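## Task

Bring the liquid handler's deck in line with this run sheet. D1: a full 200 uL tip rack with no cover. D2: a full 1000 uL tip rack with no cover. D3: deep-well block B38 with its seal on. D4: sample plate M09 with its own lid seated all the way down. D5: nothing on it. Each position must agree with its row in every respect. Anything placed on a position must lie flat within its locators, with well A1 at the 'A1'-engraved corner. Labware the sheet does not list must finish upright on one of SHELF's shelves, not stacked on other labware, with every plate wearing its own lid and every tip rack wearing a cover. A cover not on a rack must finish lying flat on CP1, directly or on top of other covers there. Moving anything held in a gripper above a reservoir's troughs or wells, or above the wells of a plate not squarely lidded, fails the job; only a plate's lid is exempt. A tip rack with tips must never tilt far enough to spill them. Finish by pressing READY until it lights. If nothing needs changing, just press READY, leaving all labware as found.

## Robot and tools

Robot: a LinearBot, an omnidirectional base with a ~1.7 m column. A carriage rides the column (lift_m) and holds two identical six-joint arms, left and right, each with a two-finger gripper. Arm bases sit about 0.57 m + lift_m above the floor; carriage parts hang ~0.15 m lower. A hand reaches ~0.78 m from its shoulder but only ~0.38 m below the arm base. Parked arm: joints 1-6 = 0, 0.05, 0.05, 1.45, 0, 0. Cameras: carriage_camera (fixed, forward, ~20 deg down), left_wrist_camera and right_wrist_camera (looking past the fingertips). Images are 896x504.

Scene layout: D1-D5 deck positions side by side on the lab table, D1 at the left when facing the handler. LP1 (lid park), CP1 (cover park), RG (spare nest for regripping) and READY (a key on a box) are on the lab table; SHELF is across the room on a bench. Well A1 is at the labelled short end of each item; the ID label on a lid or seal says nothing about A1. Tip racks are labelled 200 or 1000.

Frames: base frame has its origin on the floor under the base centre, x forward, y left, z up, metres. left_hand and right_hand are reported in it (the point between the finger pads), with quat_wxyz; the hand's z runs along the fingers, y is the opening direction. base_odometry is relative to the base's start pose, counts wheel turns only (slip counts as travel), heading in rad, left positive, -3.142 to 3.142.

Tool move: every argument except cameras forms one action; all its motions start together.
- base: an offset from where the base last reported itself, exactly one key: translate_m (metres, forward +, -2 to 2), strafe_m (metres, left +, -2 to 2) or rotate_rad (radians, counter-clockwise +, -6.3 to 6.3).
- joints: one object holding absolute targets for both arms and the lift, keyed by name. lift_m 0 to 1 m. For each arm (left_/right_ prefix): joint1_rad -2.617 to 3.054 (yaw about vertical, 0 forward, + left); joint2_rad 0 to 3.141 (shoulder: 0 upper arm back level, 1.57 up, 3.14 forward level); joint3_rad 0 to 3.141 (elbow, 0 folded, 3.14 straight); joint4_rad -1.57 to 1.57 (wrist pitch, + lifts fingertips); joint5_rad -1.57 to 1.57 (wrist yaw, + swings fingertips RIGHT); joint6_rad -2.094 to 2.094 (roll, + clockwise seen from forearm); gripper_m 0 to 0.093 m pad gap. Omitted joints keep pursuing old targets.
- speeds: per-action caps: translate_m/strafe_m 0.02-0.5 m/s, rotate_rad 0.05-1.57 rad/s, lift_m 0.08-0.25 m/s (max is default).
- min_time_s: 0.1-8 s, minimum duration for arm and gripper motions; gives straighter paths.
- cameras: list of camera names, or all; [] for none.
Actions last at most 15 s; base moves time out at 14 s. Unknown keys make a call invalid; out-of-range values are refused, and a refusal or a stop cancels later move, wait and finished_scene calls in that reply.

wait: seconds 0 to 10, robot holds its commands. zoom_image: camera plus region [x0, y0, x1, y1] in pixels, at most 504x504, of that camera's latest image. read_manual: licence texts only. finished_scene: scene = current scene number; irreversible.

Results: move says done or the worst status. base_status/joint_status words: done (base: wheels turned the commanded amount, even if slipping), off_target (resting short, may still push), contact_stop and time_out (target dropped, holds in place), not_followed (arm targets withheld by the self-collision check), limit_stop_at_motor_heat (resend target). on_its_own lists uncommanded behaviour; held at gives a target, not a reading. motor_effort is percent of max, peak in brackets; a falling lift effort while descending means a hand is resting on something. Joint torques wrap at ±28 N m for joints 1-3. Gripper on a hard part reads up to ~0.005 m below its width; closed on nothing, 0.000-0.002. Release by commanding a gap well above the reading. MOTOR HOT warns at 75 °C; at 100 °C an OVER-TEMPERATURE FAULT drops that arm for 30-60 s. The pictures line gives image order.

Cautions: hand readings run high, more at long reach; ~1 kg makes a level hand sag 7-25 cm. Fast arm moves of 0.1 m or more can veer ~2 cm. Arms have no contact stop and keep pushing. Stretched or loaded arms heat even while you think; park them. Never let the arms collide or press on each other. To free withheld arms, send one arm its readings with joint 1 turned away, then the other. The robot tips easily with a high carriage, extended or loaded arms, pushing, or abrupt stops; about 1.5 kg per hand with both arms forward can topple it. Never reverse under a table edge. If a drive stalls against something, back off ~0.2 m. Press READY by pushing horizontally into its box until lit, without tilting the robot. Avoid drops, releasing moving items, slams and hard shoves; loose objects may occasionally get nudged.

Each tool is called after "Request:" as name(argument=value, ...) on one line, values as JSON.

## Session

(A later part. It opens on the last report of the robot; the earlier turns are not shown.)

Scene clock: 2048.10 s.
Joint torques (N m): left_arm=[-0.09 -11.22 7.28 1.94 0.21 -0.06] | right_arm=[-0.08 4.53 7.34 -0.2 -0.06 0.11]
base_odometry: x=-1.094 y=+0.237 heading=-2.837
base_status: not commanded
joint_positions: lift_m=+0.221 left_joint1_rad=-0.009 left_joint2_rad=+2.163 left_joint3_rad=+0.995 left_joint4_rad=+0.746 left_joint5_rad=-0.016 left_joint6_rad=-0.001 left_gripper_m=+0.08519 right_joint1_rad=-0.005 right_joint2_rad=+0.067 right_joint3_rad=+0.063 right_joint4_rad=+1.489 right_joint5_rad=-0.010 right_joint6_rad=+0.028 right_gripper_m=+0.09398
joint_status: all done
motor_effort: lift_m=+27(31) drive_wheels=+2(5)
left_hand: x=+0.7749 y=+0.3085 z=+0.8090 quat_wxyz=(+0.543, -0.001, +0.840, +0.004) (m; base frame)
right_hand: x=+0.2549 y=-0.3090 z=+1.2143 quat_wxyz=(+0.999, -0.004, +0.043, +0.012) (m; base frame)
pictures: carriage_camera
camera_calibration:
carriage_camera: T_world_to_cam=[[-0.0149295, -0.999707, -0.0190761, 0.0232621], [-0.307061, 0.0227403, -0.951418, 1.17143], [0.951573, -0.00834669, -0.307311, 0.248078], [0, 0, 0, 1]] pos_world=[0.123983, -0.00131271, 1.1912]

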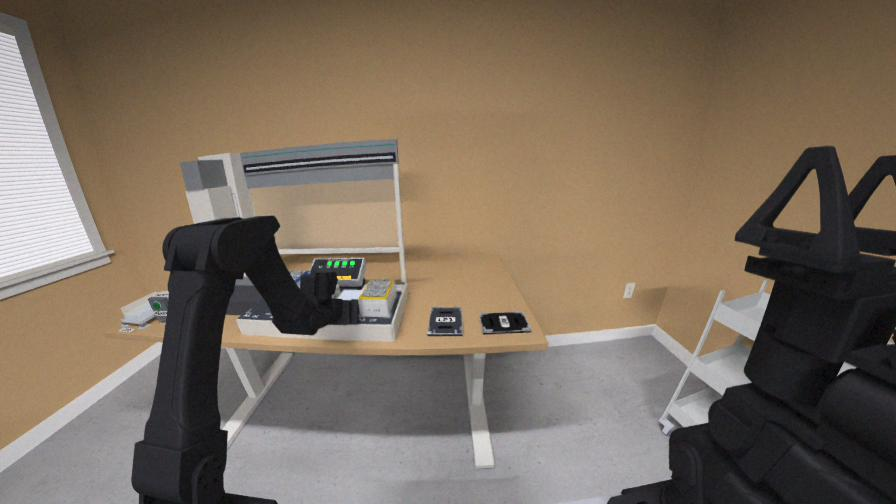

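Request:
move(joints={"left_joint5_rad": -0.014}, cameras=[])

Request:
move(joints={"left_gripper_m": 0.0885}, min_time_s=1.5, cameras=["left_wrist_camera"])

Scene clock: 2064.77 s.
Joint torques (N m): left_arm=[-0.1 -11.23 7.25 1.95 0.05 -0.05] | right_arm=[-0.08 4.52 7.35 -0.2 -0.06 0.12]
move: done
base_odometry: x=-1.094 y=+0.237 heading=-2.837
base_status: not commanded
joint_positions: lift_m=+0.221 left_joint1_rad=-0.009 left_joint2_rad=+2.163 left_joint3_rad=+0.995 left_joint4_rad=+0.746 left_joint5_rad=-0.016 left_joint6_rad=-0.001 left_gripper_m=+0.08519 right_joint1_rad=-0.005 right_joint2_rad=+0.067 right_joint3_rad=+0.063 right_joint4_rad=+1.489 right_joint5_rad=-0.010 right_joint6_rad=+0.028 right_gripper_m=+0.09398
joint_status: all done
motor_effort: lift_m=+30(31) drive_wheels=+2(3)
left_hand: x=+0.7749 y=+0.3085 z=+0.8090 quat_wxyz=(+0.543, -0.001, +0.840, +0.004) (m; base frame)
right_hand: x=+0.2549 y=-0.3090 z=+1.2143 quat_wxyz=(+0.999, -0.004, +0.043, +0.012) (m; base frame)
pictures: none
No camera images: "cameras" was empty.

Scene clock: 2066.57 s.
Joint torques (N m): left_arm=[-0.2 -11.23 7.25 1.94 0.06 -0.05] | right_arm=[-0.06 4.53 7.34 -0.2 -0.06 0.12]
move: done
base_odometry: x=-1.094 y=+0.237 heading=-2.837
base_status: not commanded
joint_positions: lift_m=+0.221 left_joint1_rad=-0.007 left_joint2_rad=+2.163 left_joint3_rad=+0.995 left_joint4_rad=+0.746 left_joint5_rad=-0.016 left_joint6_rad=-0.002 left_gripper_m=+0.08839 right_joint1_rad=-0.005 right_joint2_rad=+0.067 right_joint3_rad=+0.063 right_joint4_rad=+1.489 right_joint5_rad=-0.010 right_joint6_rad=+0.028 right_gripper_m=+0.09398
joint_status: all done
motor_effort: lift_m=+28(31) drive_wheels=+2(4)
left_hand: x=+0.7749 y=+0.3093 z=+0.8090 quat_wxyz=(+0.543, -0.002, +0.840, +0.004) (m; base frame)
right_hand: x=+0.2549 y=-0.3090 z=+1.2143 quat_wxyz=(+0.999, -0.004, +0.043, +0.012) (m; base frame)
pictures: left_wrist_camera
camera_calibration:
left_wrist_camera: T_world_to_cam=[[-0.00767356, -0.999968, -0.00210411, 0.312855], [-0.887245, 0.00777906, -0.461233, 1.05646], [0.461235, -0.00167244, -0.887276, 0.487034], [0, 0, 0, 1]] pos_world=[0.715103, 0.305441, 0.920067]

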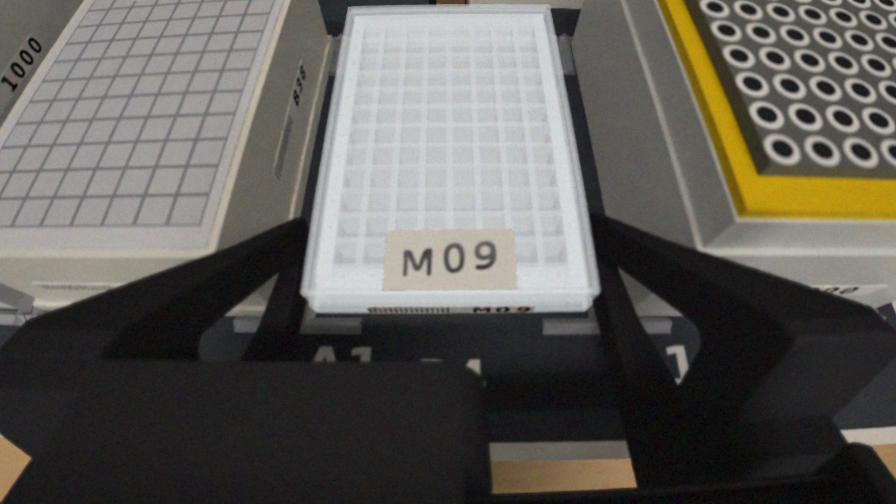

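Request:
move(joints={"left_gripper_m": 0.0905}, min_time_s=1.0, cameras=[])

Request:
move(base={"translate_m": -0.05}, speeds={"translate_m": 0.04}, cameras=["left_wrist_camera"])

Request:
zoom_image(camera="left_wrist_camera", region=[240, 60, 660, 300])

Scene clock: 2075.53 s.
Joint torques (N m): left_arm=[-0.27 -11.21 7.25 1.93 0.06 -0.04] | right_arm=[-0.08 4.53 7.34 -0.2 -0.06 0.12]
move: done
base_odometry: x=-1.094 y=+0.237 heading=-2.837
base_status: not commanded
joint_positions: lift_m=+0.221 left_joint1_rad=-0.006 left_joint2_rad=+2.163 left_joint3_rad=+0.995 left_joint4_rad=+0.747 left_joint5_rad=-0.016 left_joint6_rad=-0.002 left_gripper_m=+0.09035 right_joint1_rad=-0.005 right_joint2_rad=+0.067 right_joint3_rad=+0.063 right_joint4_rad=+1.489 right_joint5_rad=-0.010 right_joint6_rad=+0.028 right_gripper_m=+0.09398
joint_status: all done
motor_effort: lift_m=+31(31) drive_wheels=+2(3)
left_hand: x=+0.7751 y=+0.3099 z=+0.8092 quat_wxyz=(+0.544, -0.003, +0.839, +0.004) (m; base frame)
right_hand: x=+0.2549 y=-0.3090 z=+1.2143 quat_wxyz=(+0.999, -0.004, +0.043, +0.012) (m; base frame)
pictures: none
No camera images: "cameras" was empty.

Scene clock: 2077.30 s.
Joint torques (N m): left_arm=[-0.29 -11.26 7.23 1.92 0.05 -0.04] | right_arm=[-0.08 4.52 7.36 -0.22 -0.06 0.12]
move: done
base_odometry: x=-1.047 y=+0.252 heading=-2.837
base_status: done
joint_positions: lift_m=+0.221 left_joint1_rad=-0.006 left_joint2_rad=+2.163 left_joint3_rad=+0.995 left_joint4_rad=+0.748 left_joint5_rad=-0.016 left_joint6_rad=-0.002 left_gripper_m=+0.09039 right_joint1_rad=-0.005 right_joint2_rad=+0.067 right_joint3_rad=+0.063 right_joint4_rad=+1.489 right_joint5_rad=-0.010 right_joint6_rad=+0.028 right_gripper_m=+0.09398
joint_status: not commanded
motor_effort: lift_m=+26(31) drive_wheels=-5(14)
left_hand: x=+0.7751 y=+0.3099 z=+0.8094 quat_wxyz=(+0.544, -0.003, +0.839, +0.004) (m; base frame)
right_hand: x=+0.2550 y=-0.3090 z=+1.2143 quat_wxyz=(+0.999, -0.004, +0.043, +0.012) (m; base frame)
pictures: left_wrist_camera
camera_calibration:
left_wrist_camera: T_world_to_cam=[[-0.00621388, -0.99998, -0.00140801, 0.311786], [-0.88637, 0.00615974, -0.462936, 1.05803], [0.462936, -0.00162861, -0.88639, 0.485277], [0, 0, 0, 1]] pos_world=[0.715089, 0.306053, 0.920383]

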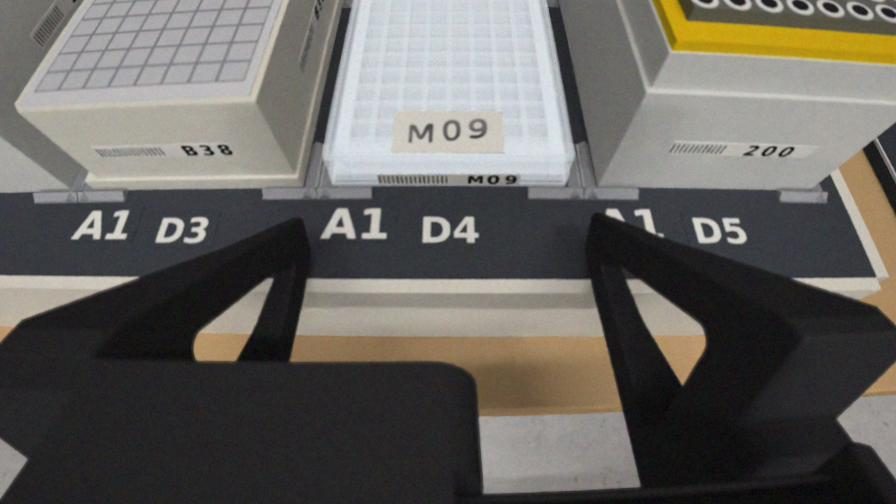

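Scaled by 1.200.

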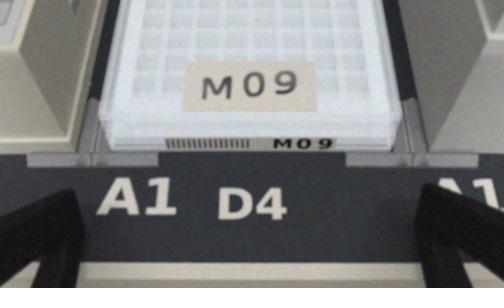

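Request:
move(base={"translate_m": -0.08}, speeds={"translate_m": 0.1}, cameras=[])

Request:
move(joints={"left_joint1_rad": 0.0, "left_joint2_rad": 2.187, "left_joint3_rad": 1.048, "left_joint4_rad": 1.458, "left_joint5_rad": 0.0, "left_joint6_rad": 0.0, "left_gripper_m": 0.093, "lift_m": 0.1}, min_time_s=1.5, speeds={"lift_m": 0.12}, cameras=["left_wrist_camera"])

Request:
zoom_image(camera="left_wrist_camera", region=[260, 100, 640, 320])

Scene clock: 2095.80 s.
Joint torques (N m): left_arm=[-0.29 -11.12 7.27 1.93 0.05 -0.03] | right_arm=[-0.06 4.49 7.38 -0.19 -0.06 0.12]
move: done
base_odometry: x=-0.970 y=+0.276 heading=-2.837
base_status: done
joint_positions: lift_m=+0.221 left_joint1_rad=-0.006 left_joint2_rad=+2.163 left_joint3_rad=+0.995 left_joint4_rad=+0.748 left_joint5_rad=-0.016 left_joint6_rad=-0.002 left_gripper_m=+0.09039 right_joint1_rad=-0.005 right_joint2_rad=+0.067 right_joint3_rad=+0.063 right_joint4_rad=+1.489 right_joint5_rad=-0.010 right_joint6_rad=+0.028 right_gripper_m=+0.09398
joint_status: not commanded
motor_effort: lift_m=+29(32) drive_wheels=-4(13)
left_hand: x=+0.7751 y=+0.3099 z=+0.8094 quat_wxyz=(+0.544, -0.003, +0.839, +0.004) (m; base frame)
right_hand: x=+0.2550 y=-0.3090 z=+1.2143 quat_wxyz=(+0.999, -0.004, +0.043, +0.012) (m; base frame)
pictures: none
No camera images: "cameras" was empty.

Scene clock: 2097.70 s.
Joint torques (N m): left_arm=[0.47 -10 7.61 1.94 0.2 -0.01] | right_arm=[-0.06 4.53 7.34 -0.2 -0.06 0.12]
move: done
base_odometry: x=-0.970 y=+0.276 heading=-2.837
base_status: not commanded
joint_positions: lift_m=+0.100 left_joint1_rad=-0.006 left_joint2_rad=+2.177 left_joint3_rad=+1.027 left_joint4_rad=+1.446 left_joint5_rad=-0.014 left_joint6_rad=-0.002 left_gripper_m=+0.09289 right_joint1_rad=-0.005 right_joint2_rad=+0.067 right_joint3_rad=+0.063 right_joint4_rad=+1.489 right_joint5_rad=-0.010 right_joint6_rad=+0.028 right_gripper_m=+0.09398
joint_status: all done
motor_effort: lift_m=+31(33) drive_wheels=-4(5)
left_hand: x=+0.7924 y=+0.3095 z=+0.8611 quat_wxyz=(+0.804, -0.004, +0.595, +0.001) (m; base frame)
right_hand: x=+0.2550 y=-0.3090 z=+1.0930 quat_wxyz=(+0.999, -0.004, +0.043, +0.012) (m; base frame)
pictures: left_wrist_camera
camera_calibration:
left_wrist_camera: T_world_to_cam=[[-0.00714469, -0.999973, -0.00153542, 0.312374], [-0.364465, 0.00403389, -0.931208, 1.08758], [0.93119, -0.00609359, -0.364484, -0.296004], [0, 0, 0, 1]] pos_world=[0.674252, 0.306175, 0.905352]

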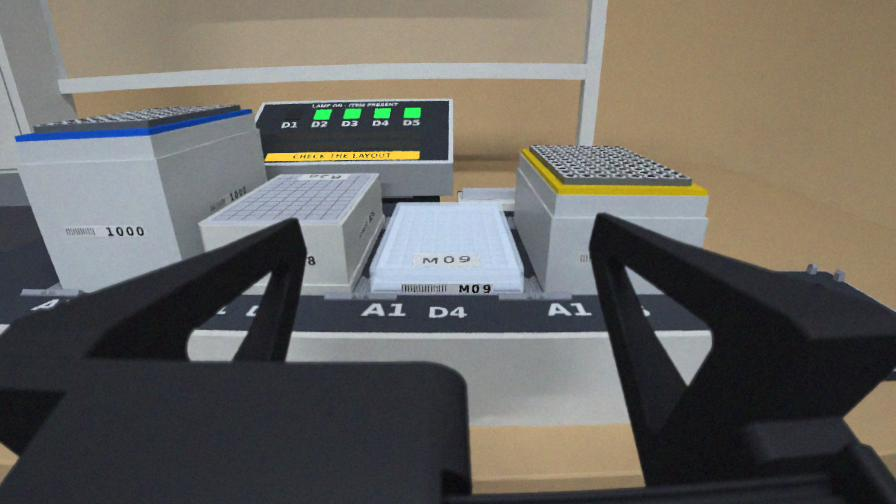

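Scaled by 1.326.

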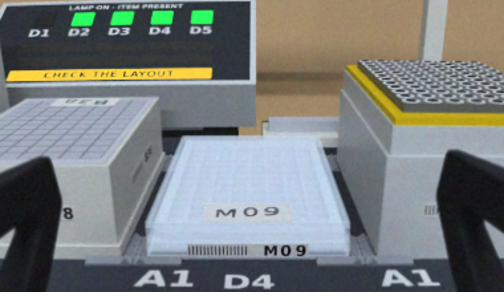

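Request:
zoom_image(camera="left_wrist_camera", region=[350, 190, 550, 310])

Scaled by 2.520.

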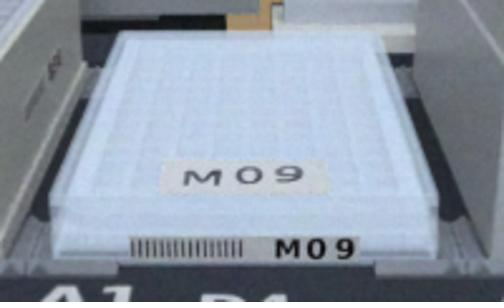

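Request:
zoom_image(camera="left_wrist_camera", region=[190, 160, 400, 300])

Request:
zoom_image(camera="left_wrist_camera", region=[510, 130, 720, 270])

Scaled by 2.400.

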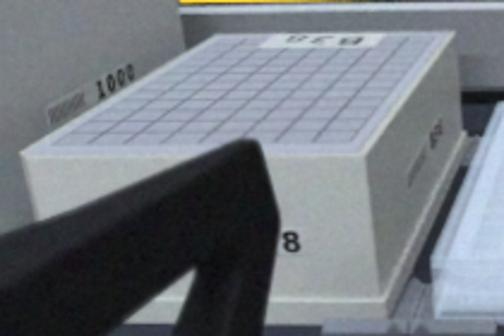

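Scaled by 2.400.

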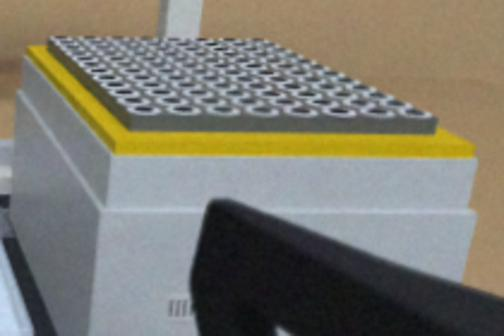

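Request:
move(joints={"lift_m": 0.035}, speeds={"lift_m": 0.1}, cameras=["left_wrist_camera"])

Request:
zoom_image(camera="left_wrist_camera", region=[340, 110, 540, 210])

Scene clock: 2196.43 s.
Joint torques (N m): left_arm=[0.44 -10.37 7.08 1.81 0.21 -0.01] | right_arm=[-0.06 4.52 7.24 -0.21 -0.06 0.12]
move: done
base_odometry: x=-0.970 y=+0.276 heading=-2.837
base_status: not commanded
joint_positions: lift_m=+0.035 left_joint1_rad=-0.006 left_joint2_rad=+2.181 left_joint3_rad=+1.033 left_joint4_rad=+1.456 left_joint5_rad=-0.014 left_joint6_rad=-0.002 left_gripper_m=+0.09289 right_joint1_rad=-0.005 right_joint2_rad=+0.067 right_joint3_rad=+0.063 right_joint4_rad=+1.489 right_joint5_rad=-0.010 right_joint6_rad=+0.028 right_gripper_m=+0.09398
joint_status: all done
motor_effort: lift_m=+29(32) drive_wheels=-5(6)
left_hand: x=+0.7928 y=+0.3095 z=+0.7985 quat_wxyz=(+0.807, -0.005, +0.590, +0.001) (m; base frame)
right_hand: x=+0.2550 y=-0.3090 z=+1.0281 quat_wxyz=(+0.999, -0.004, +0.043, +0.012) (m; base frame)
pictures: left_wrist_camera
camera_calibration:
left_wrist_camera: T_world_to_cam=[[-0.00712648, -0.999973, -0.00154483, 0.312271], [-0.353428, 0.00396391, -0.935453, 1.02409], [0.935435, -0.0061205, -0.353447, -0.331307], [0, 0, 0, 1]] pos_world=[0.674084, 0.306176, 0.841374]

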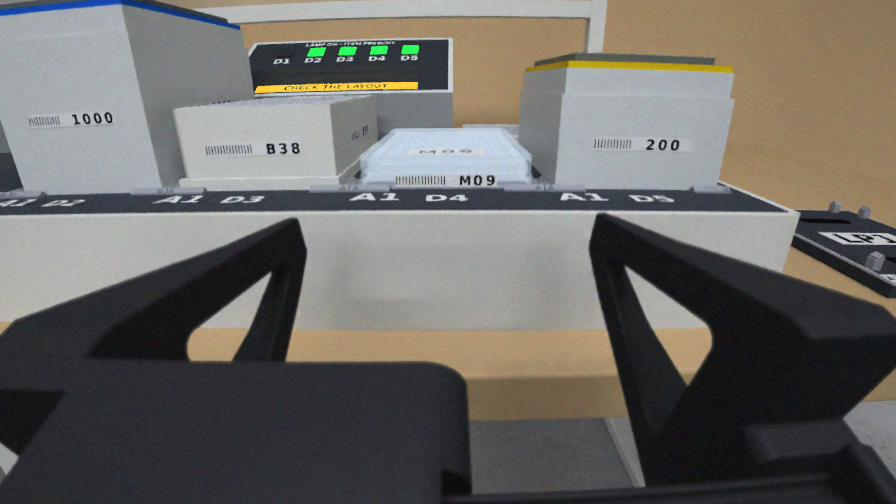

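Scaled by 2.520.

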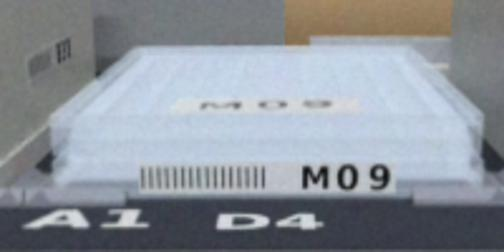

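Request:
zoom_image(camera="left_wrist_camera", region=[165, 80, 395, 200])

Request:
zoom_image(camera="left_wrist_camera", region=[510, 40, 750, 200])

Scaled by 2.191.

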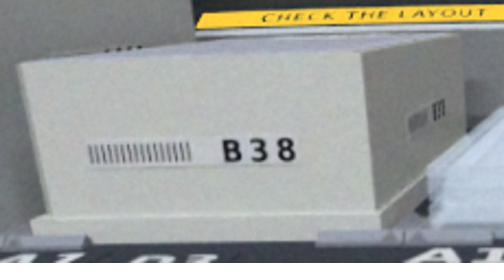

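Scaled by 2.100.

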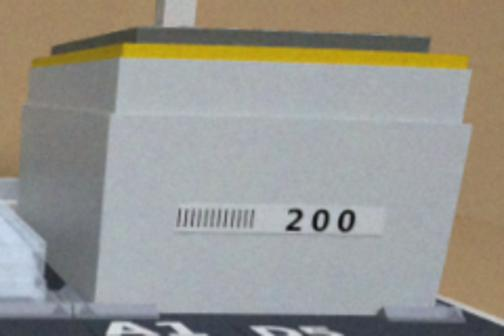

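Request:
move(joints={"lift_m": 0.40, "left_joint1_rad": 0.0, "left_joint2_rad": 2.319, "left_joint3_rad": 1.956, "left_joint4_rad": -1.207, "left_joint5_rad": 0.0, "left_joint6_rad": 0.0, "left_gripper_m": 0.093}, min_time_s=2.5, cameras=[])

Request:
move(base={"translate_m": 0.262}, speeds={"translate_m": 0.12}, cameras=["left_wrist_camera"])

Scene clock: 2273.33 s.
Joint torques (N m): left_arm=[0.44 -11.26 8.88 0.1 0.19 0] | right_arm=[-0.08 4.53 7.35 -0.19 -0.06 0.12]
move: done
base_odometry: x=-0.970 y=+0.276 heading=-2.837
base_status: not commanded
joint_positions: lift_m=+0.400 left_joint1_rad=-0.006 left_joint2_rad=+2.304 left_joint3_rad=+1.931 left_joint4_rad=-1.191 left_joint5_rad=-0.014 left_joint6_rad=-0.002 left_gripper_m=+0.09289 right_joint1_rad=-0.005 right_joint2_rad=+0.067 right_joint3_rad=+0.063 right_joint4_rad=+1.489 right_joint5_rad=-0.010 right_joint6_rad=+0.028 right_gripper_m=+0.09398
joint_status: all done
motor_effort: lift_m=+34(43) drive_wheels=-4(6)
left_hand: x=+0.6805 y=+0.3102 z=+0.9882 quat_wxyz=(+0.004, +0.002, +1.000, +0.007) (m; base frame)
right_hand: x=+0.2550 y=-0.3090 z=+1.3927 quat_wxyz=(+0.999, -0.004, +0.043, +0.012) (m; base frame)
pictures: none
No camera images: "cameras" was empty.

Scene clock: 2276.37 s.
Joint torques (N m): left_arm=[0.44 -11.33 8.87 0.11 0.19 0] | right_arm=[-0.06 4.52 7.34 -0.19 -0.06 0.12]
move: done
base_odometry: x=-1.220 y=+0.198 heading=-2.838
base_status: done
joint_positions: lift_m=+0.400 left_joint1_rad=-0.006 left_joint2_rad=+2.305 left_joint3_rad=+1.931 left_joint4_rad=-1.198 left_joint5_rad=-0.014 left_joint6_rad=-0.002 left_gripper_m=+0.09289 right_joint1_rad=-0.005 right_joint2_rad=+0.067 right_joint3_rad=+0.063 right_joint4_rad=+1.489 right_joint5_rad=-0.010 right_joint6_rad=+0.028 right_gripper_m=+0.09398
joint_status: not commanded
motor_effort: lift_m=+33(38) drive_wheels=-4(10)
left_hand: x=+0.6788 y=+0.3102 z=+0.9877 quat_wxyz=(+0.000, +0.002, +1.000, +0.007) (m; base frame)
right_hand: x=+0.2549 y=-0.3090 z=+1.3927 quat_wxyz=(+0.999, -0.004, +0.043, +0.012) (m; base frame)
pictures: left_wrist_camera
camera_calibration:
left_wrist_camera: T_world_to_cam=[[-0.00757368, -0.999971, 0.00121792, 0.310048], [-0.784039, 0.00669419, 0.620675, -0.0847215], [-0.620665, 0.0037459, -0.784067, 1.32069], [0, 0, 0, 1]] pos_world=[0.755631, 0.305659, 1.08772]

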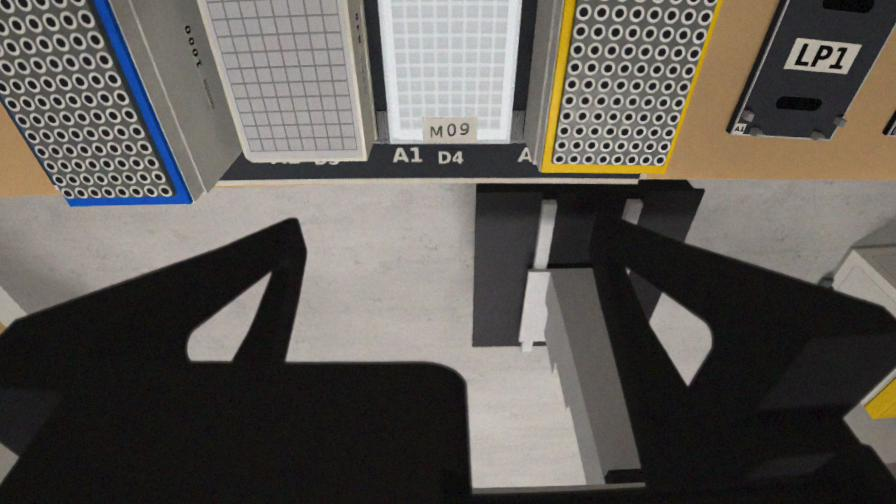

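Request:
move(joints={"left_joint4_rad": -0.75}, min_time_s=1.0, cameras=["left_wrist_camera"])

Request:
zoom_image(camera="left_wrist_camera", region=[350, 0, 570, 110])

Scene clock: 2283.97 s.
Joint torques (N m): left_arm=[0.44 -12.12 9.66 1.2 0.19 -0.01] | right_arm=[-0.08 4.53 7.34 -0.2 -0.06 0.12]
move: done
base_odometry: x=-1.220 y=+0.198 heading=-2.838
base_status: not commanded
joint_positions: lift_m=+0.400 left_joint1_rad=-0.006 left_joint2_rad=+2.305 left_joint3_rad=+1.931 left_joint4_rad=-0.763 left_joint5_rad=-0.014 left_joint6_rad=-0.002 left_gripper_m=+0.09289 right_joint1_rad=-0.005 right_joint2_rad=+0.067 right_joint3_rad=+0.063 right_joint4_rad=+1.489 right_joint5_rad=-0.010 right_joint6_rad=+0.028 right_gripper_m=+0.09398
joint_status: all done
motor_effort: lift_m=+34(38) drive_wheels=-4(5)
left_hand: x=+0.7822 y=+0.3095 z=+1.0104 quat_wxyz=(+0.215, +0.000, +0.977, +0.006) (m; base frame)
right_hand: x=+0.2549 y=-0.3090 z=+1.3927 quat_wxyz=(+0.999, -0.004, +0.043, +0.012) (m; base frame)
pictures: left_wrist_camera
camera_calibration:
left_wrist_camera: T_world_to_cam=[[-0.00797153, -0.999968, 0.000586179, 0.311096], [-0.972369, 0.00788829, 0.233315, 0.52059], [-0.233312, 0.0012899, -0.972401, 1.2908], [0, 0, 0, 1]] pos_world=[0.809844, 0.305315, 1.13353]

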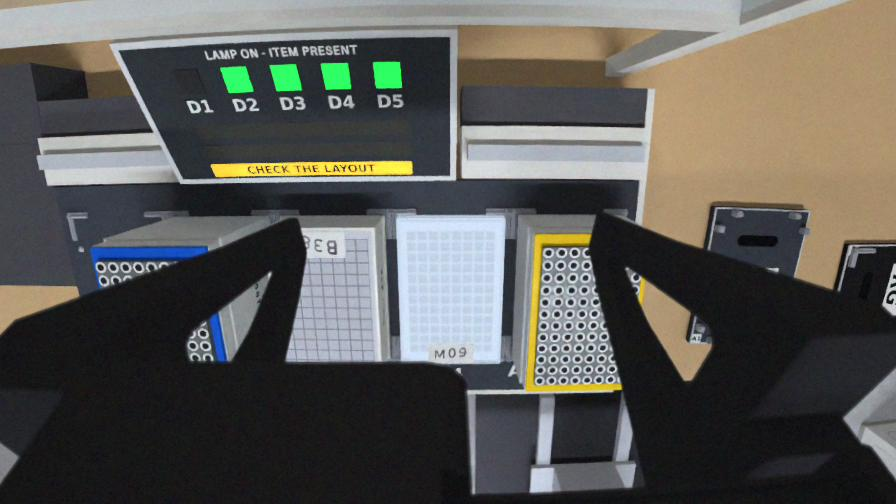

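Scaled by 2.291.

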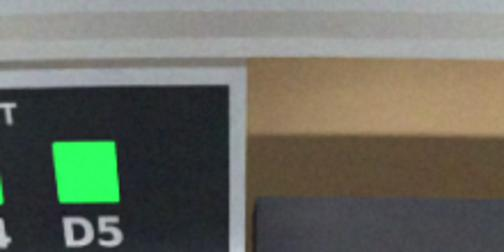

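Request:
zoom_image(camera="left_wrist_camera", region=[375, 200, 535, 250])

Request:
zoom_image(camera="left_wrist_camera", region=[375, 330, 535, 380])

Scaled by 3.150.

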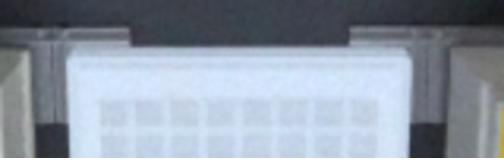

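Scaled by 3.150.

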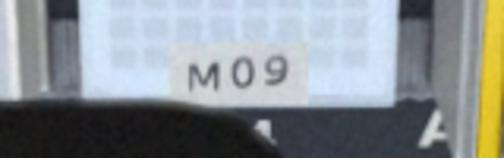

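Request:
move(base={"translate_m": -0.1}, joints={"left_joint4_rad": -0.537, "left_gripper_m": 0.0}, speeds={"translate_m": 0.1}, min_time_s=1.0, cameras=[])

Request:
move(joints={"lift_m": 0.19}, speeds={"lift_m": 0.15}, cameras=["left_wrist_camera"])

Scene clock: 2316.87 s.
Joint torques (N m): left_arm=[0.44 -12.45 10.02 1.55 0.19 -0.01] | right_arm=[-0.06 4.56 7.35 -0.2 -0.06 0.12]
move: done
base_odometry: x=-1.125 y=+0.228 heading=-2.837
base_status: done
joint_positions: lift_m=+0.400 left_joint1_rad=-0.006 left_joint2_rad=+2.305 left_joint3_rad=+1.931 left_joint4_rad=-0.549 left_joint5_rad=-0.014 left_joint6_rad=-0.002 left_gripper_m=+0.00069 right_joint1_rad=-0.005 right_joint2_rad=+0.067 right_joint3_rad=+0.063 right_joint4_rad=+1.489 right_joint5_rad=-0.010 right_joint6_rad=+0.028 right_gripper_m=+0.09398
joint_status: all done
motor_effort: lift_m=+34(38) drive_wheels=-5(13)
left_hand: x=+0.8272 y=+0.3095 z=+1.0372 quat_wxyz=(+0.318, -0.001, +0.948, +0.005) (m; base frame)
right_hand: x=+0.2550 y=-0.3090 z=+1.3927 quat_wxyz=(+0.999, -0.004, +0.043, +0.012) (m; base frame)
pictures: none
No camera images: "cameras" was empty.

Scene clock: 2318.70 s.
Joint torques (N m): left_arm=[0.5 -13.46 9.24 1.46 0.19 0] | right_arm=[-0.06 4.62 7.25 -0.21 -0.06 0.12]
move: done
base_odometry: x=-1.125 y=+0.228 heading=-2.837
base_status: not commanded
joint_positions: lift_m=+0.190 left_joint1_rad=-0.006 left_joint2_rad=+2.315 left_joint3_rad=+1.939 left_joint4_rad=-0.539 left_joint5_rad=-0.014 left_joint6_rad=-0.002 left_gripper_m=+0.00068 right_joint1_rad=-0.005 right_joint2_rad=+0.067 right_joint3_rad=+0.063 right_joint4_rad=+1.489 right_joint5_rad=-0.010 right_joint6_rad=+0.028 right_gripper_m=+0.09398
joint_status: all done
motor_effort: lift_m=+30(34) drive_wheels=-4(6)
left_hand: x=+0.8307 y=+0.3095 z=+0.8266 quat_wxyz=(+0.322, -0.001, +0.947, +0.005) (m; base frame)
right_hand: x=+0.2550 y=-0.3090 z=+1.1831 quat_wxyz=(+0.999, -0.004, +0.043, +0.012) (m; base frame)
pictures: left_wrist_camera
camera_calibration:
left_wrist_camera: T_world_to_cam=[[-0.0076791, -0.99997, 0.000212594, 0.311578], [-0.99988, 0.00768127, 0.0134667, 0.815309], [-0.0134679, -0.000109156, -0.999909, 0.963912], [0, 0, 0, 1]] pos_world=[0.830585, 0.305412, 0.952779]

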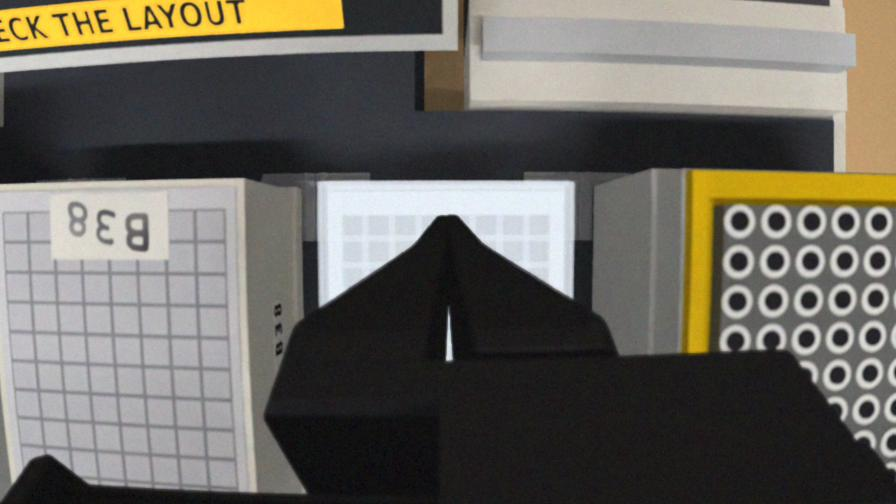

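Request:
zoom_image(camera="left_wrist_camera", region=[255, 160, 395, 250])

Request:
zoom_image(camera="left_wrist_camera", region=[505, 160, 645, 250])

Scaled by 3.600.

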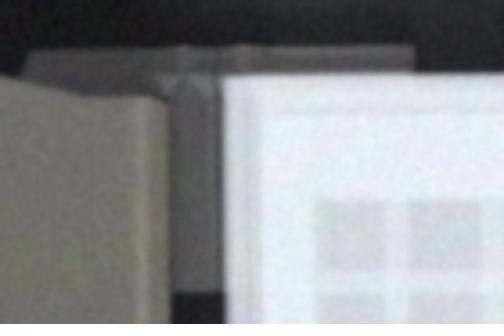

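Scaled by 3.600.

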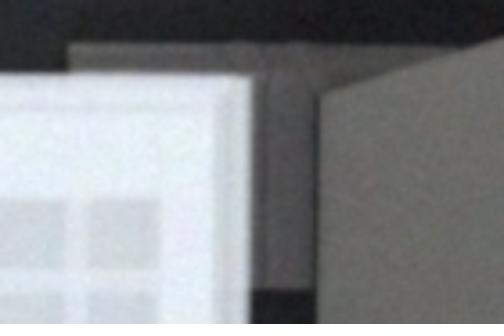

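Request:
move(joints={"lift_m": 0.169}, speeds={"lift_m": 0.08}, cameras=[])

Request:
move(joints={"lift_m": 0.163}, speeds={"lift_m": 0.08}, cameras=[])

Request:
move(joints={"lift_m": 0.158}, speeds={"lift_m": 0.08}, cameras=[])

Scene clock: 2339.43 s.
Joint torques (N m): left_arm=[0.4 -12.62 7.82 1.26 0.19 -0.02] | right_arm=[-0.08 4.57 7.39 -0.19 -0.06 0.12]
move: done
base_odometry: x=-1.125 y=+0.228 heading=-2.837
base_status: not commanded
joint_positions: lift_m=+0.169 left_joint1_rad=-0.006 left_joint2_rad=+2.306 left_joint3_rad=+1.956 left_joint4_rad=-0.512 left_joint5_rad=-0.014 left_joint6_rad=-0.002 left_gripper_m=+0.00069 right_joint1_rad=-0.005 right_joint2_rad=+0.067 right_joint3_rad=+0.063 right_joint4_rad=+1.489 right_joint5_rad=-0.010 right_joint6_rad=+0.028 right_gripper_m=+0.09398
joint_status: all done
motor_effort: lift_m=+27(32) drive_wheels=-4(6)
left_hand: x=+0.8400 y=+0.3094 z=+0.8223 quat_wxyz=(+0.347, -0.001, +0.938, +0.005) (m; base frame)
right_hand: x=+0.2550 y=-0.3090 z=+1.1622 quat_wxyz=(+0.999, -0.004, +0.043, +0.012) (m; base frame)
pictures: none
No camera images: "cameras" was empty.

Scene clock: 2339.87 s.
Joint torques (N m): left_arm=[0.46 -12.1 7.54 1.19 0.18 -0.01] | right_arm=[-0.08 4.52 7.32 -0.19 -0.06 0.12]
move: done
base_odometry: x=-1.125 y=+0.228 heading=-2.837
base_status: not commanded
joint_positions: lift_m=+0.163 left_joint1_rad=-0.006 left_joint2_rad=+2.301 left_joint3_rad=+1.960 left_joint4_rad=-0.504 left_joint5_rad=-0.014 left_joint6_rad=-0.002 left_gripper_m=+0.00069 right_joint1_rad=-0.005 right_joint2_rad=+0.067 right_joint3_rad=+0.063 right_joint4_rad=+1.489 right_joint5_rad=-0.010 right_joint6_rad=+0.028 right_gripper_m=+0.09398
joint_status: all done
motor_effort: lift_m=+28(32) drive_wheels=-6(6)
left_hand: x=+0.8421 y=+0.3094 z=+0.8219 quat_wxyz=(+0.355, -0.001, +0.935, +0.005) (m; base frame)
right_hand: x=+0.2550 y=-0.3090 z=+1.1562 quat_wxyz=(+0.999, -0.004, +0.043, +0.012) (m; base frame)
pictures: none
No camera images: "cameras" was empty.

Scene clock: 2340.30 s.
Joint torques (N m): left_arm=[0.44 -11.81 7.28 1.15 0.19 -0.01] | right_arm=[-0.06 4.53 7.32 -0.19 -0.06 0.12]
move: done
base_odometry: x=-1.125 y=+0.228 heading=-2.837
base_status: not commanded
joint_positions: lift_m=+0.158 left_joint1_rad=-0.006 left_joint2_rad=+2.297 left_joint3_rad=+1.963 left_joint4_rad=-0.499 left_joint5_rad=-0.014 left_joint6_rad=-0.002 left_gripper_m=+0.00069 right_joint1_rad=-0.005 right_joint2_rad=+0.067 right_joint3_rad=+0.063 right_joint4_rad=+1.489 right_joint5_rad=-0.010 right_joint6_rad=+0.028 right_gripper_m=+0.09398
joint_status: all done
motor_effort: lift_m=+29(30) drive_wheels=-5(5)
left_hand: x=+0.8438 y=+0.3094 z=+0.8214 quat_wxyz=(+0.361, -0.001, +0.933, +0.005) (m; base frame)
right_hand: x=+0.2550 y=-0.3090 z=+1.1513 quat_wxyz=(+0.999, -0.004, +0.043, +0.012) (m; base frame)
pictures: none
No camera images: "cameras" was empty.

Request:
move(joints={"lift_m": 0.2}, speeds={"lift_m": 0.1}, cameras=[])

Request:
move(base={"translate_m": -0.09}, speeds={"translate_m": 0.06}, cameras=[])

Request:
move(joints={"lift_m": 0.19}, speeds={"lift_m": 0.08}, cameras=["left_wrist_camera"])

Request:
move(joints={"lift_m": 0.18}, speeds={"lift_m": 0.08}, cameras=[])

Request:
move(joints={"lift_m": 0.169}, speeds={"lift_m": 0.08}, cameras=[])

Scene clock: 2352.47 s.
Joint torques (N m): left_arm=[0.4 -12.78 7.16 1.35 0.19 -0.01] | right_arm=[-0.08 4.52 7.31 -0.19 -0.06 0.12]
move: done
base_odometry: x=-1.125 y=+0.228 heading=-2.837
base_status: not commanded
joint_positions: lift_m=+0.200 left_joint1_rad=-0.006 left_joint2_rad=+2.307 left_joint3_rad=+1.963 left_joint4_rad=-0.522 left_joint5_rad=-0.014 left_joint6_rad=-0.002 left_gripper_m=+0.00068 right_joint1_rad=-0.005 right_joint2_rad=+0.067 right_joint3_rad=+0.063 right_joint4_rad=+1.489 right_joint5_rad=-0.010 right_joint6_rad=+0.028 right_gripper_m=+0.09398
joint_status: all done
motor_effort: lift_m=+35(44) drive_wheels=-6(6)
left_hand: x=+0.8395 y=+0.3094 z=+0.8531 quat_wxyz=(+0.345, -0.001, +0.939, +0.005) (m; base frame)
right_hand: x=+0.2550 y=-0.3090 z=+1.1927 quat_wxyz=(+0.999, -0.004, +0.043, +0.012) (m; base frame)
pictures: none
No camera images: "cameras" was empty.

Scene clock: 2354.50 s.
Joint torques (N m): left_arm=[0.42 -12.81 7.16 1.37 0.18 -0.01] | right_arm=[-0.08 4.53 7.35 -0.2 -0.06 0.12]
move: done
base_odometry: x=-1.039 y=+0.255 heading=-2.837
base_status: done
joint_positions: lift_m=+0.200 left_joint1_rad=-0.006 left_joint2_rad=+2.308 left_joint3_rad=+1.963 left_joint4_rad=-0.525 left_joint5_rad=-0.014 left_joint6_rad=-0.002 left_gripper_m=+0.00068 right_joint1_rad=-0.005 right_joint2_rad=+0.067 right_joint3_rad=+0.063 right_joint4_rad=+1.489 right_joint5_rad=-0.010 right_joint6_rad=+0.028 right_gripper_m=+0.09398
joint_status: not commanded
motor_effort: lift_m=+37(37) drive_wheels=+0(14)
left_hand: x=+0.8389 y=+0.3094 z=+0.8524 quat_wxyz=(+0.343, -0.001, +0.939, +0.005) (m; base frame)
right_hand: x=+0.2550 y=-0.3090 z=+1.1927 quat_wxyz=(+0.999, -0.004, +0.043, +0.012) (m; base frame)
pictures: none
No camera images: "cameras" was empty.

Scene clock: 2355.00 s.
Joint torques (N m): left_arm=[0.44 -13.52 7.21 1.4 0.19 -0.01] | right_arm=[-0.08 4.53 7.31 -0.19 -0.06 0.12]
move: done
base_odometry: x=-1.039 y=+0.255 heading=-2.837
base_status: not commanded
joint_positions: lift_m=+0.190 left_joint1_rad=-0.006 left_joint2_rad=+2.316 left_joint3_rad=+1.963 left_joint4_rad=-0.530 left_joint5_rad=-0.014 left_joint6_rad=-0.002 left_gripper_m=+0.00068 right_joint1_rad=-0.005 right_joint2_rad=+0.067 right_joint3_rad=+0.063 right_joint4_rad=+1.489 right_joint5_rad=-0.010 right_joint6_rad=+0.028 right_gripper_m=+0.09398
joint_status: all done
motor_effort: lift_m=+32(33) drive_wheels=-1(1)
left_hand: x=+0.8376 y=+0.3094 z=+0.8371 quat_wxyz=(+0.337, -0.001, +0.941, +0.005) (m; base frame)
right_hand: x=+0.2550 y=-0.3090 z=+1.1831 quat_wxyz=(+0.999, -0.004, +0.043, +0.012) (m; base frame)
pictures: left_wrist_camera
camera_calibration:
left_wrist_camera: T_world_to_cam=[[-0.00768497, -0.99997, 0.000158028, 0.311639], [-0.999805, 0.00768083, -0.0181944, 0.848493], [0.0181926, -0.00029782, -0.999834, 0.948002], [0, 0, 0, 1]] pos_world=[0.833476, 0.305395, 0.963234]

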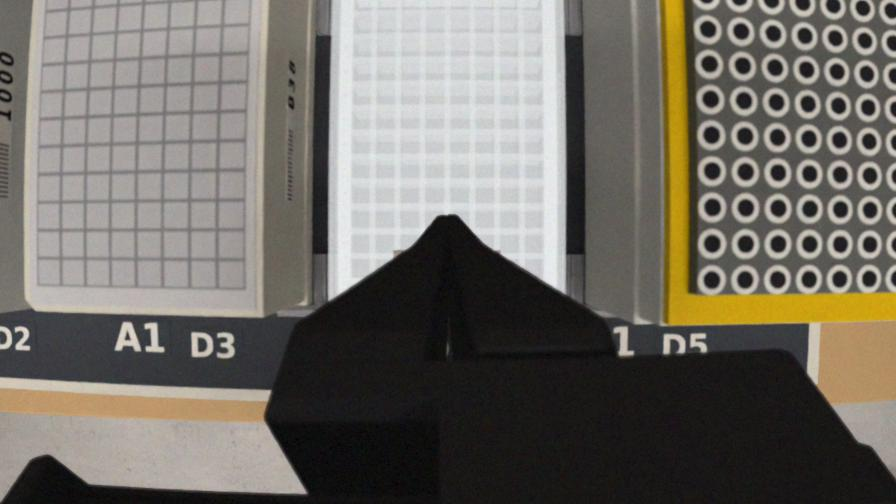

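Scene clock: 2355.50 s.
Joint torques (N m): left_arm=[0.44 -13.94 7.16 1.43 0.18 -0.02] | right_arm=[-0.08 4.52 7.23 -0.21 -0.06 0.12]
move: done
base_odometry: x=-1.039 y=+0.255 heading=-2.837
base_status: not commanded
joint_positions: lift_m=+0.180 left_joint1_rad=-0.006 left_joint2_rad=+2.319 left_joint3_rad=+1.963 left_joint4_rad=-0.533 left_joint5_rad=-0.014 left_joint6_rad=-0.002 left_gripper_m=+0.00068 right_joint1_rad=-0.005 right_joint2_rad=+0.067 right_joint3_rad=+0.063 right_joint4_rad=+1.489 right_joint5_rad=-0.010 right_joint6_rad=+0.028 right_gripper_m=+0.09398
joint_status: all done
motor_effort: lift_m=+30(34) drive_wheels=-1(2)
left_hand: x=+0.8371 y=+0.3094 z=+0.8250 quat_wxyz=(+0.334, -0.001, +0.942, +0.005) (m; base frame)
right_hand: x=+0.2550 y=-0.3090 z=+1.1731 quat_wxyz=(+0.999, -0.004, +0.043, +0.012) (m; base frame)
pictures: none
No camera images: "cameras" was empty.

Scene clock: 2356.00 s.
Joint torques (N m): left_arm=[0.42 -13.03 7.25 1.31 0.19 -0.01] | right_arm=[-0.08 4.67 7.24 -0.23 -0.06 0.12]
move: done
base_odometry: x=-1.039 y=+0.255 heading=-2.837
base_status: not commanded
joint_positions: lift_m=+0.169 left_joint1_rad=-0.006 left_joint2_rad=+2.310 left_joint3_rad=+1.963 left_joint4_rad=-0.517 left_joint5_rad=-0.014 left_joint6_rad=-0.002 left_gripper_m=+0.00068 right_joint1_rad=-0.005 right_joint2_rad=+0.067 right_joint3_rad=+0.063 right_joint4_rad=+1.489 right_joint5_rad=-0.010 right_joint6_rad=+0.028 right_gripper_m=+0.09398
joint_status: all done
motor_effort: lift_m=+31(31) drive_wheels=-1(1)
left_hand: x=+0.8403 y=+0.3094 z=+0.8220 quat_wxyz=(+0.346, -0.001, +0.938, +0.005) (m; base frame)
right_hand: x=+0.2550 y=-0.3090 z=+1.1622 quat_wxyz=(+0.999, -0.004, +0.043, +0.012) (m; base frame)
pictures: none
No camera images: "cameras" was empty.

Request:
move(joints={"lift_m": 0.40, "left_joint4_rad": -1.207}, speeds={"lift_m": 0.2}, min_time_s=1.5, cameras=[])

Request:
move(base={"strafe_m": -0.0985}, joints={"left_gripper_m": 0.093}, speeds={"strafe_m": 0.1}, cameras=[])

Request:
move(base={"translate_m": 0.1935}, speeds={"translate_m": 0.1}, cameras=["left_wrist_camera"])

Scene clock: 2370.27 s.
Joint torques (N m): left_arm=[0.46 -12.66 6.08 0.12 0.19 0] | right_arm=[-0.08 4.53 7.34 -0.2 -0.06 0.12]
move: done
base_odometry: x=-1.039 y=+0.255 heading=-2.837
base_status: not commanded
joint_positions: lift_m=+0.400 left_joint1_rad=-0.006 left_joint2_rad=+2.317 left_joint3_rad=+1.963 left_joint4_rad=-1.190 left_joint5_rad=-0.014 left_joint6_rad=-0.002 left_gripper_m=+0.00068 right_joint1_rad=-0.005 right_joint2_rad=+0.067 right_joint3_rad=+0.063 right_joint4_rad=+1.489 right_joint5_rad=-0.010 right_joint6_rad=+0.028 right_gripper_m=+0.09398
joint_status: all done
motor_effort: lift_m=+36(43) drive_wheels=-1(2)
left_hand: x=+0.6883 y=+0.3103 z=+0.9905 quat_wxyz=(+0.013, +0.002, +1.000, +0.007) (m; base frame)
right_hand: x=+0.2550 y=-0.3090 z=+1.3927 quat_wxyz=(+0.999, -0.004, +0.043, +0.012) (m; base frame)
pictures: none
No camera images: "cameras" was empty.

Scene clock: 2372.23 s.
Joint torques (N m): left_arm=[0.18 -12.66 6.06 0.11 0.17 -0.01] | right_arm=[-0.09 4.52 7.35 -0.19 -0.08 0.12]
move: done
base_odometry: x=-1.069 y=+0.349 heading=-2.837
base_status: done
joint_positions: lift_m=+0.400 left_joint1_rad=-0.002 left_joint2_rad=+2.317 left_joint3_rad=+1.963 left_joint4_rad=-1.193 left_joint5_rad=-0.013 left_joint6_rad=-0.002 left_gripper_m=+0.09291 right_joint1_rad=-0.005 right_joint2_rad=+0.067 right_joint3_rad=+0.063 right_joint4_rad=+1.489 right_joint5_rad=-0.010 right_joint6_rad=+0.028 right_gripper_m=+0.09398
joint_status: all done
motor_effort: lift_m=+33(38) drive_wheels=+0(6)
left_hand: x=+0.6876 y=+0.3119 z=+0.9905 quat_wxyz=(+0.012, +0.000, +1.000, +0.006) (m; base frame)
right_hand: x=+0.2550 y=-0.3090 z=+1.3927 quat_wxyz=(+0.999, -0.004, +0.043, +0.012) (m; base frame)
pictures: none
No camera images: "cameras" was empty.

Scene clock: 2374.93 s.
Joint torques (N m): left_arm=[0.14 -12.66 6.01 0.14 0.17 -0.01] | right_arm=[-0.06 4.46 7.25 -0.19 -0.06 0.12]
move: done
base_odometry: x=-1.253 y=+0.291 heading=-2.838
base_status: done
joint_positions: lift_m=+0.400 left_joint1_rad=-0.002 left_joint2_rad=+2.317 left_joint3_rad=+1.963 left_joint4_rad=-1.196 left_joint5_rad=-0.013 left_joint6_rad=-0.002 left_gripper_m=+0.09291 right_joint1_rad=-0.005 right_joint2_rad=+0.067 right_joint3_rad=+0.063 right_joint4_rad=+1.489 right_joint5_rad=-0.010 right_joint6_rad=+0.028 right_gripper_m=+0.09398
joint_status: not commanded
motor_effort: lift_m=+35(37) drive_wheels=-3(9)
left_hand: x=+0.6868 y=+0.3119 z=+0.9905 quat_wxyz=(+0.010, +0.000, +1.000, +0.006) (m; base frame)
right_hand: x=+0.2550 y=-0.3090 z=+1.3927 quat_wxyz=(+0.999, -0.004, +0.043, +0.012) (m; base frame)
pictures: left_wrist_camera
camera_calibration:
left_wrist_camera: T_world_to_cam=[[-0.00342544, -0.999991, 0.00233645, 0.307815], [-0.796677, 0.00414113, 0.604391, -0.0546296], [-0.604395, 0.000208907, -0.796684, 1.33028], [0, 0, 0, 1]] pos_world=[0.761545, 0.307761, 1.09211]

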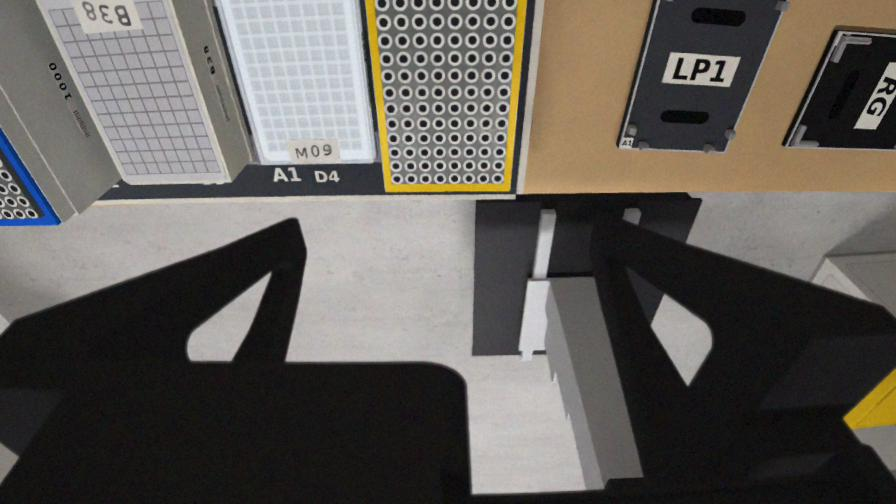

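Request:
move(base={"translate_m": -0.31}, speeds={"translate_m": 0.15}, cameras=[])

Request:
move(joints={"lift_m": 0.258, "left_joint2_rad": 2.16, "left_joint3_rad": 1.012, "left_joint4_rad": 0.745}, speeds={"lift_m": 0.12}, min_time_s=2.0, cameras=["left_wrist_camera"])

Scene clock: 2439.07 s.
Joint torques (N m): left_arm=[0.13 -12.55 6.04 0.15 0.18 -0.01] | right_arm=[-0.08 4.49 7.35 -0.19 -0.06 0.11]
move: done
base_odometry: x=-0.958 y=+0.384 heading=-2.838
base_status: done
joint_positions: lift_m=+0.400 left_joint1_rad=-0.002 left_joint2_rad=+2.317 left_joint3_rad=+1.963 left_joint4_rad=-1.197 left_joint5_rad=-0.013 left_joint6_rad=-0.002 left_gripper_m=+0.09291 right_joint1_rad=-0.005 right_joint2_rad=+0.067 right_joint3_rad=+0.063 right_joint4_rad=+1.489 right_joint5_rad=-0.010 right_joint6_rad=+0.028 right_gripper_m=+0.09398
joint_status: not commanded
motor_effort: lift_m=+35(38) drive_wheels=-2(10)
left_hand: x=+0.6866 y=+0.3119 z=+0.9905 quat_wxyz=(+0.010, +0.000, +1.000, +0.006) (m; base frame)
right_hand: x=+0.2550 y=-0.3090 z=+1.3927 quat_wxyz=(+0.999, -0.004, +0.043, +0.012) (m; base frame)
pictures: none
No camera images: "cameras" was empty.

Scene clock: 2441.57 s.
Joint torques (N m): left_arm=[0.12 -13.81 4.7 2.05 0.17 -0.01] | right_arm=[-0.08 4.55 7.34 -0.2 -0.06 0.12]
move: done
base_odometry: x=-0.958 y=+0.384 heading=-2.838
base_status: not commanded
joint_positions: lift_m=+0.258 left_joint1_rad=-0.002 left_joint2_rad=+2.189 left_joint3_rad=+1.024 left_joint4_rad=+0.732 left_joint5_rad=-0.013 left_joint6_rad=-0.002 left_gripper_m=+0.09291 right_joint1_rad=-0.005 right_joint2_rad=+0.067 right_joint3_rad=+0.063 right_joint4_rad=+1.489 right_joint5_rad=-0.010 right_joint6_rad=+0.028 right_gripper_m=+0.09398
joint_status: all done
motor_effort: lift_m=+29(33) drive_wheels=-2(3)
left_hand: x=+0.7800 y=+0.3117 z=+0.8402 quat_wxyz=(+0.539, -0.004, +0.842, +0.004) (m; base frame)
right_hand: x=+0.2550 y=-0.3090 z=+1.2511 quat_wxyz=(+0.999, -0.004, +0.043, +0.012) (m; base frame)
pictures: left_wrist_camera
camera_calibration:
left_wrist_camera: T_world_to_cam=[[-0.00480571, -0.999988, -0.000129289, 0.311434], [-0.892137, 0.00434581, -0.451743, 1.07224], [0.451739, -0.00205561, -0.892148, 0.523979], [0, 0, 0, 1]] pos_world=[0.721378, 0.307847, 0.951883]

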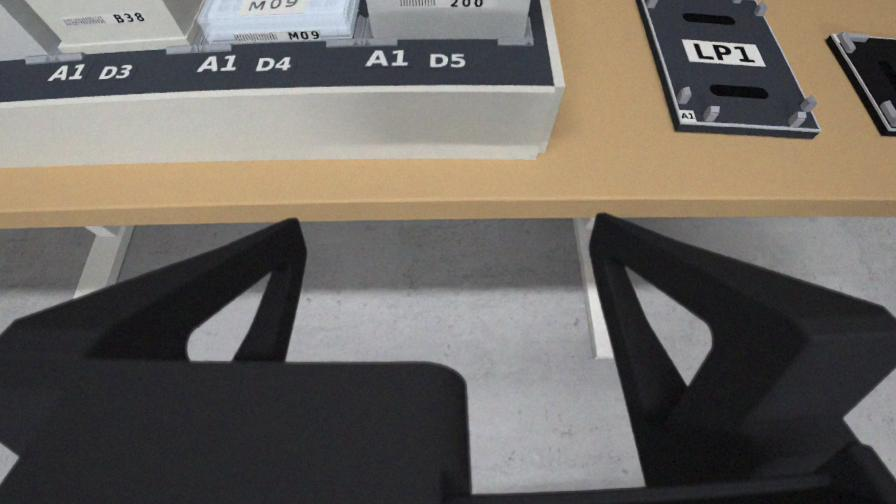

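Request:
move(base={"translate_m": 0.128}, joints={"lift_m": 0.25}, speeds={"translate_m": 0.08}, cameras=["left_wrist_camera"])

Scene clock: 2450.63 s.
Joint torques (N m): left_arm=[0.14 -13.05 5.03 2.03 0.18 -0.01] | right_arm=[-0.06 4.52 7.23 -0.2 -0.06 0.12]
move: done
base_odometry: x=-1.080 y=+0.346 heading=-2.838
base_status: done
joint_positions: lift_m=+0.250 left_joint1_rad=-0.002 left_joint2_rad=+2.181 left_joint3_rad=+1.020 left_joint4_rad=+0.738 left_joint5_rad=-0.013 left_joint6_rad=-0.002 left_gripper_m=+0.09291 right_joint1_rad=-0.005 right_joint2_rad=+0.067 right_joint3_rad=+0.063 right_joint4_rad=+1.489 right_joint5_rad=-0.010 right_joint6_rad=+0.028 right_gripper_m=+0.09398
joint_status: all done
motor_effort: lift_m=+29(34) drive_wheels=-2(11)
left_hand: x=+0.7802 y=+0.3117 z=+0.8362 quat_wxyz=(+0.543, -0.004, +0.840, +0.004) (m; base frame)
right_hand: x=+0.2550 y=-0.3090 z=+1.2431 quat_wxyz=(+0.999, -0.004, +0.043, +0.012) (m; base frame)
pictures: left_wrist_camera
camera_calibration:
left_wrist_camera: T_world_to_cam=[[-0.0048043, -0.999988, -0.00015568, 0.311455], [-0.887613, 0.00433611, -0.46057, 1.07448], [0.460565, -0.00207453, -0.887624, 0.509678], [0, 0, 0, 1]] pos_world=[0.720483, 0.307849, 0.947326]

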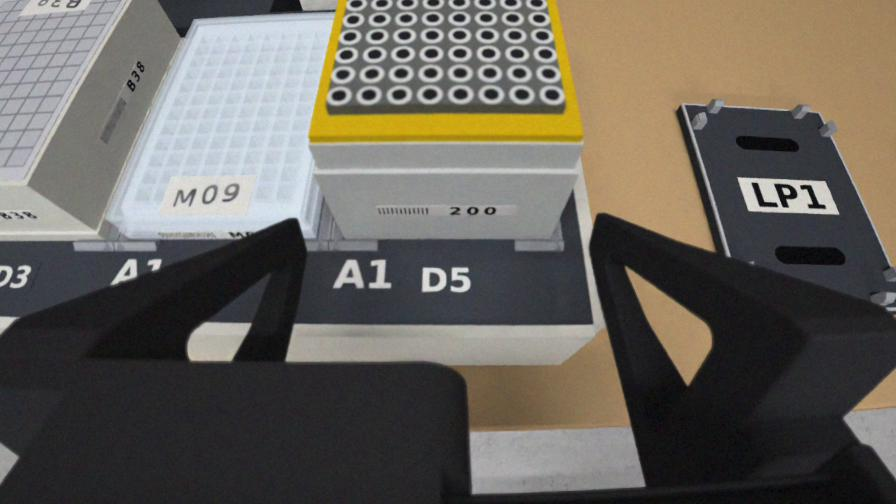

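Request:
move(base={"translate_m": 0.034}, speeds={"translate_m": 0.04}, cameras=["left_wrist_camera"])

Scene clock: 2471.60 s.
Joint torques (N m): left_arm=[0.09 -12.96 5.01 2.03 0.18 0] | right_arm=[-0.06 4.53 7.32 -0.2 -0.06 0.12]
move: done
base_odometry: x=-1.112 y=+0.336 heading=-2.838
base_status: done
joint_positions: lift_m=+0.250 left_joint1_rad=-0.002 left_joint2_rad=+2.181 left_joint3_rad=+1.020 left_joint4_rad=+0.738 left_joint5_rad=-0.013 left_joint6_rad=-0.002 left_gripper_m=+0.09291 right_joint1_rad=-0.005 right_joint2_rad=+0.067 right_joint3_rad=+0.063 right_joint4_rad=+1.489 right_joint5_rad=-0.010 right_joint6_rad=+0.028 right_gripper_m=+0.09398
joint_status: not commanded
motor_effort: lift_m=+31(33) drive_wheels=+1(8)
left_hand: x=+0.7802 y=+0.3117 z=+0.8362 quat_wxyz=(+0.543, -0.004, +0.840, +0.004) (m; base frame)
right_hand: x=+0.2549 y=-0.3090 z=+1.2431 quat_wxyz=(+0.999, -0.004, +0.043, +0.012) (m; base frame)
pictures: left_wrist_camera
camera_calibration:
left_wrist_camera: T_world_to_cam=[[-0.0048043, -0.999988, -0.00015568, 0.311455], [-0.887613, 0.00433611, -0.46057, 1.07448], [0.460565, -0.00207453, -0.887624, 0.509678], [0, 0, 0, 1]] pos_world=[0.720483, 0.307849, 0.947326]

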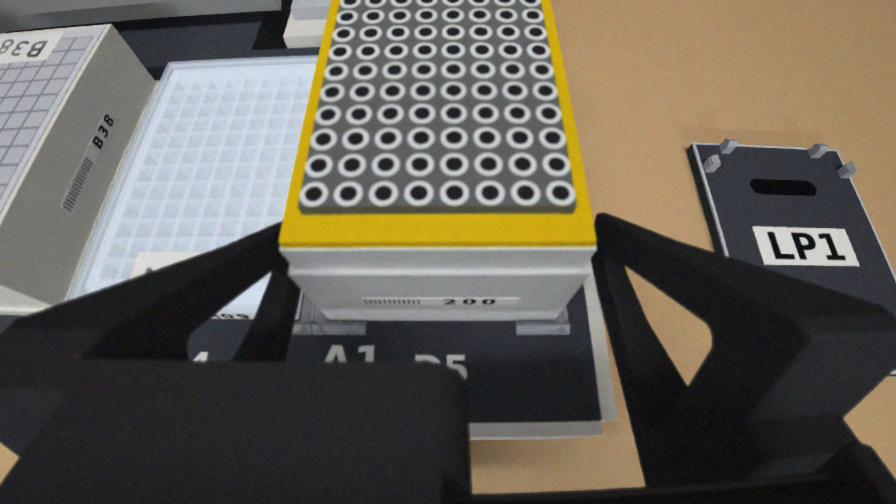

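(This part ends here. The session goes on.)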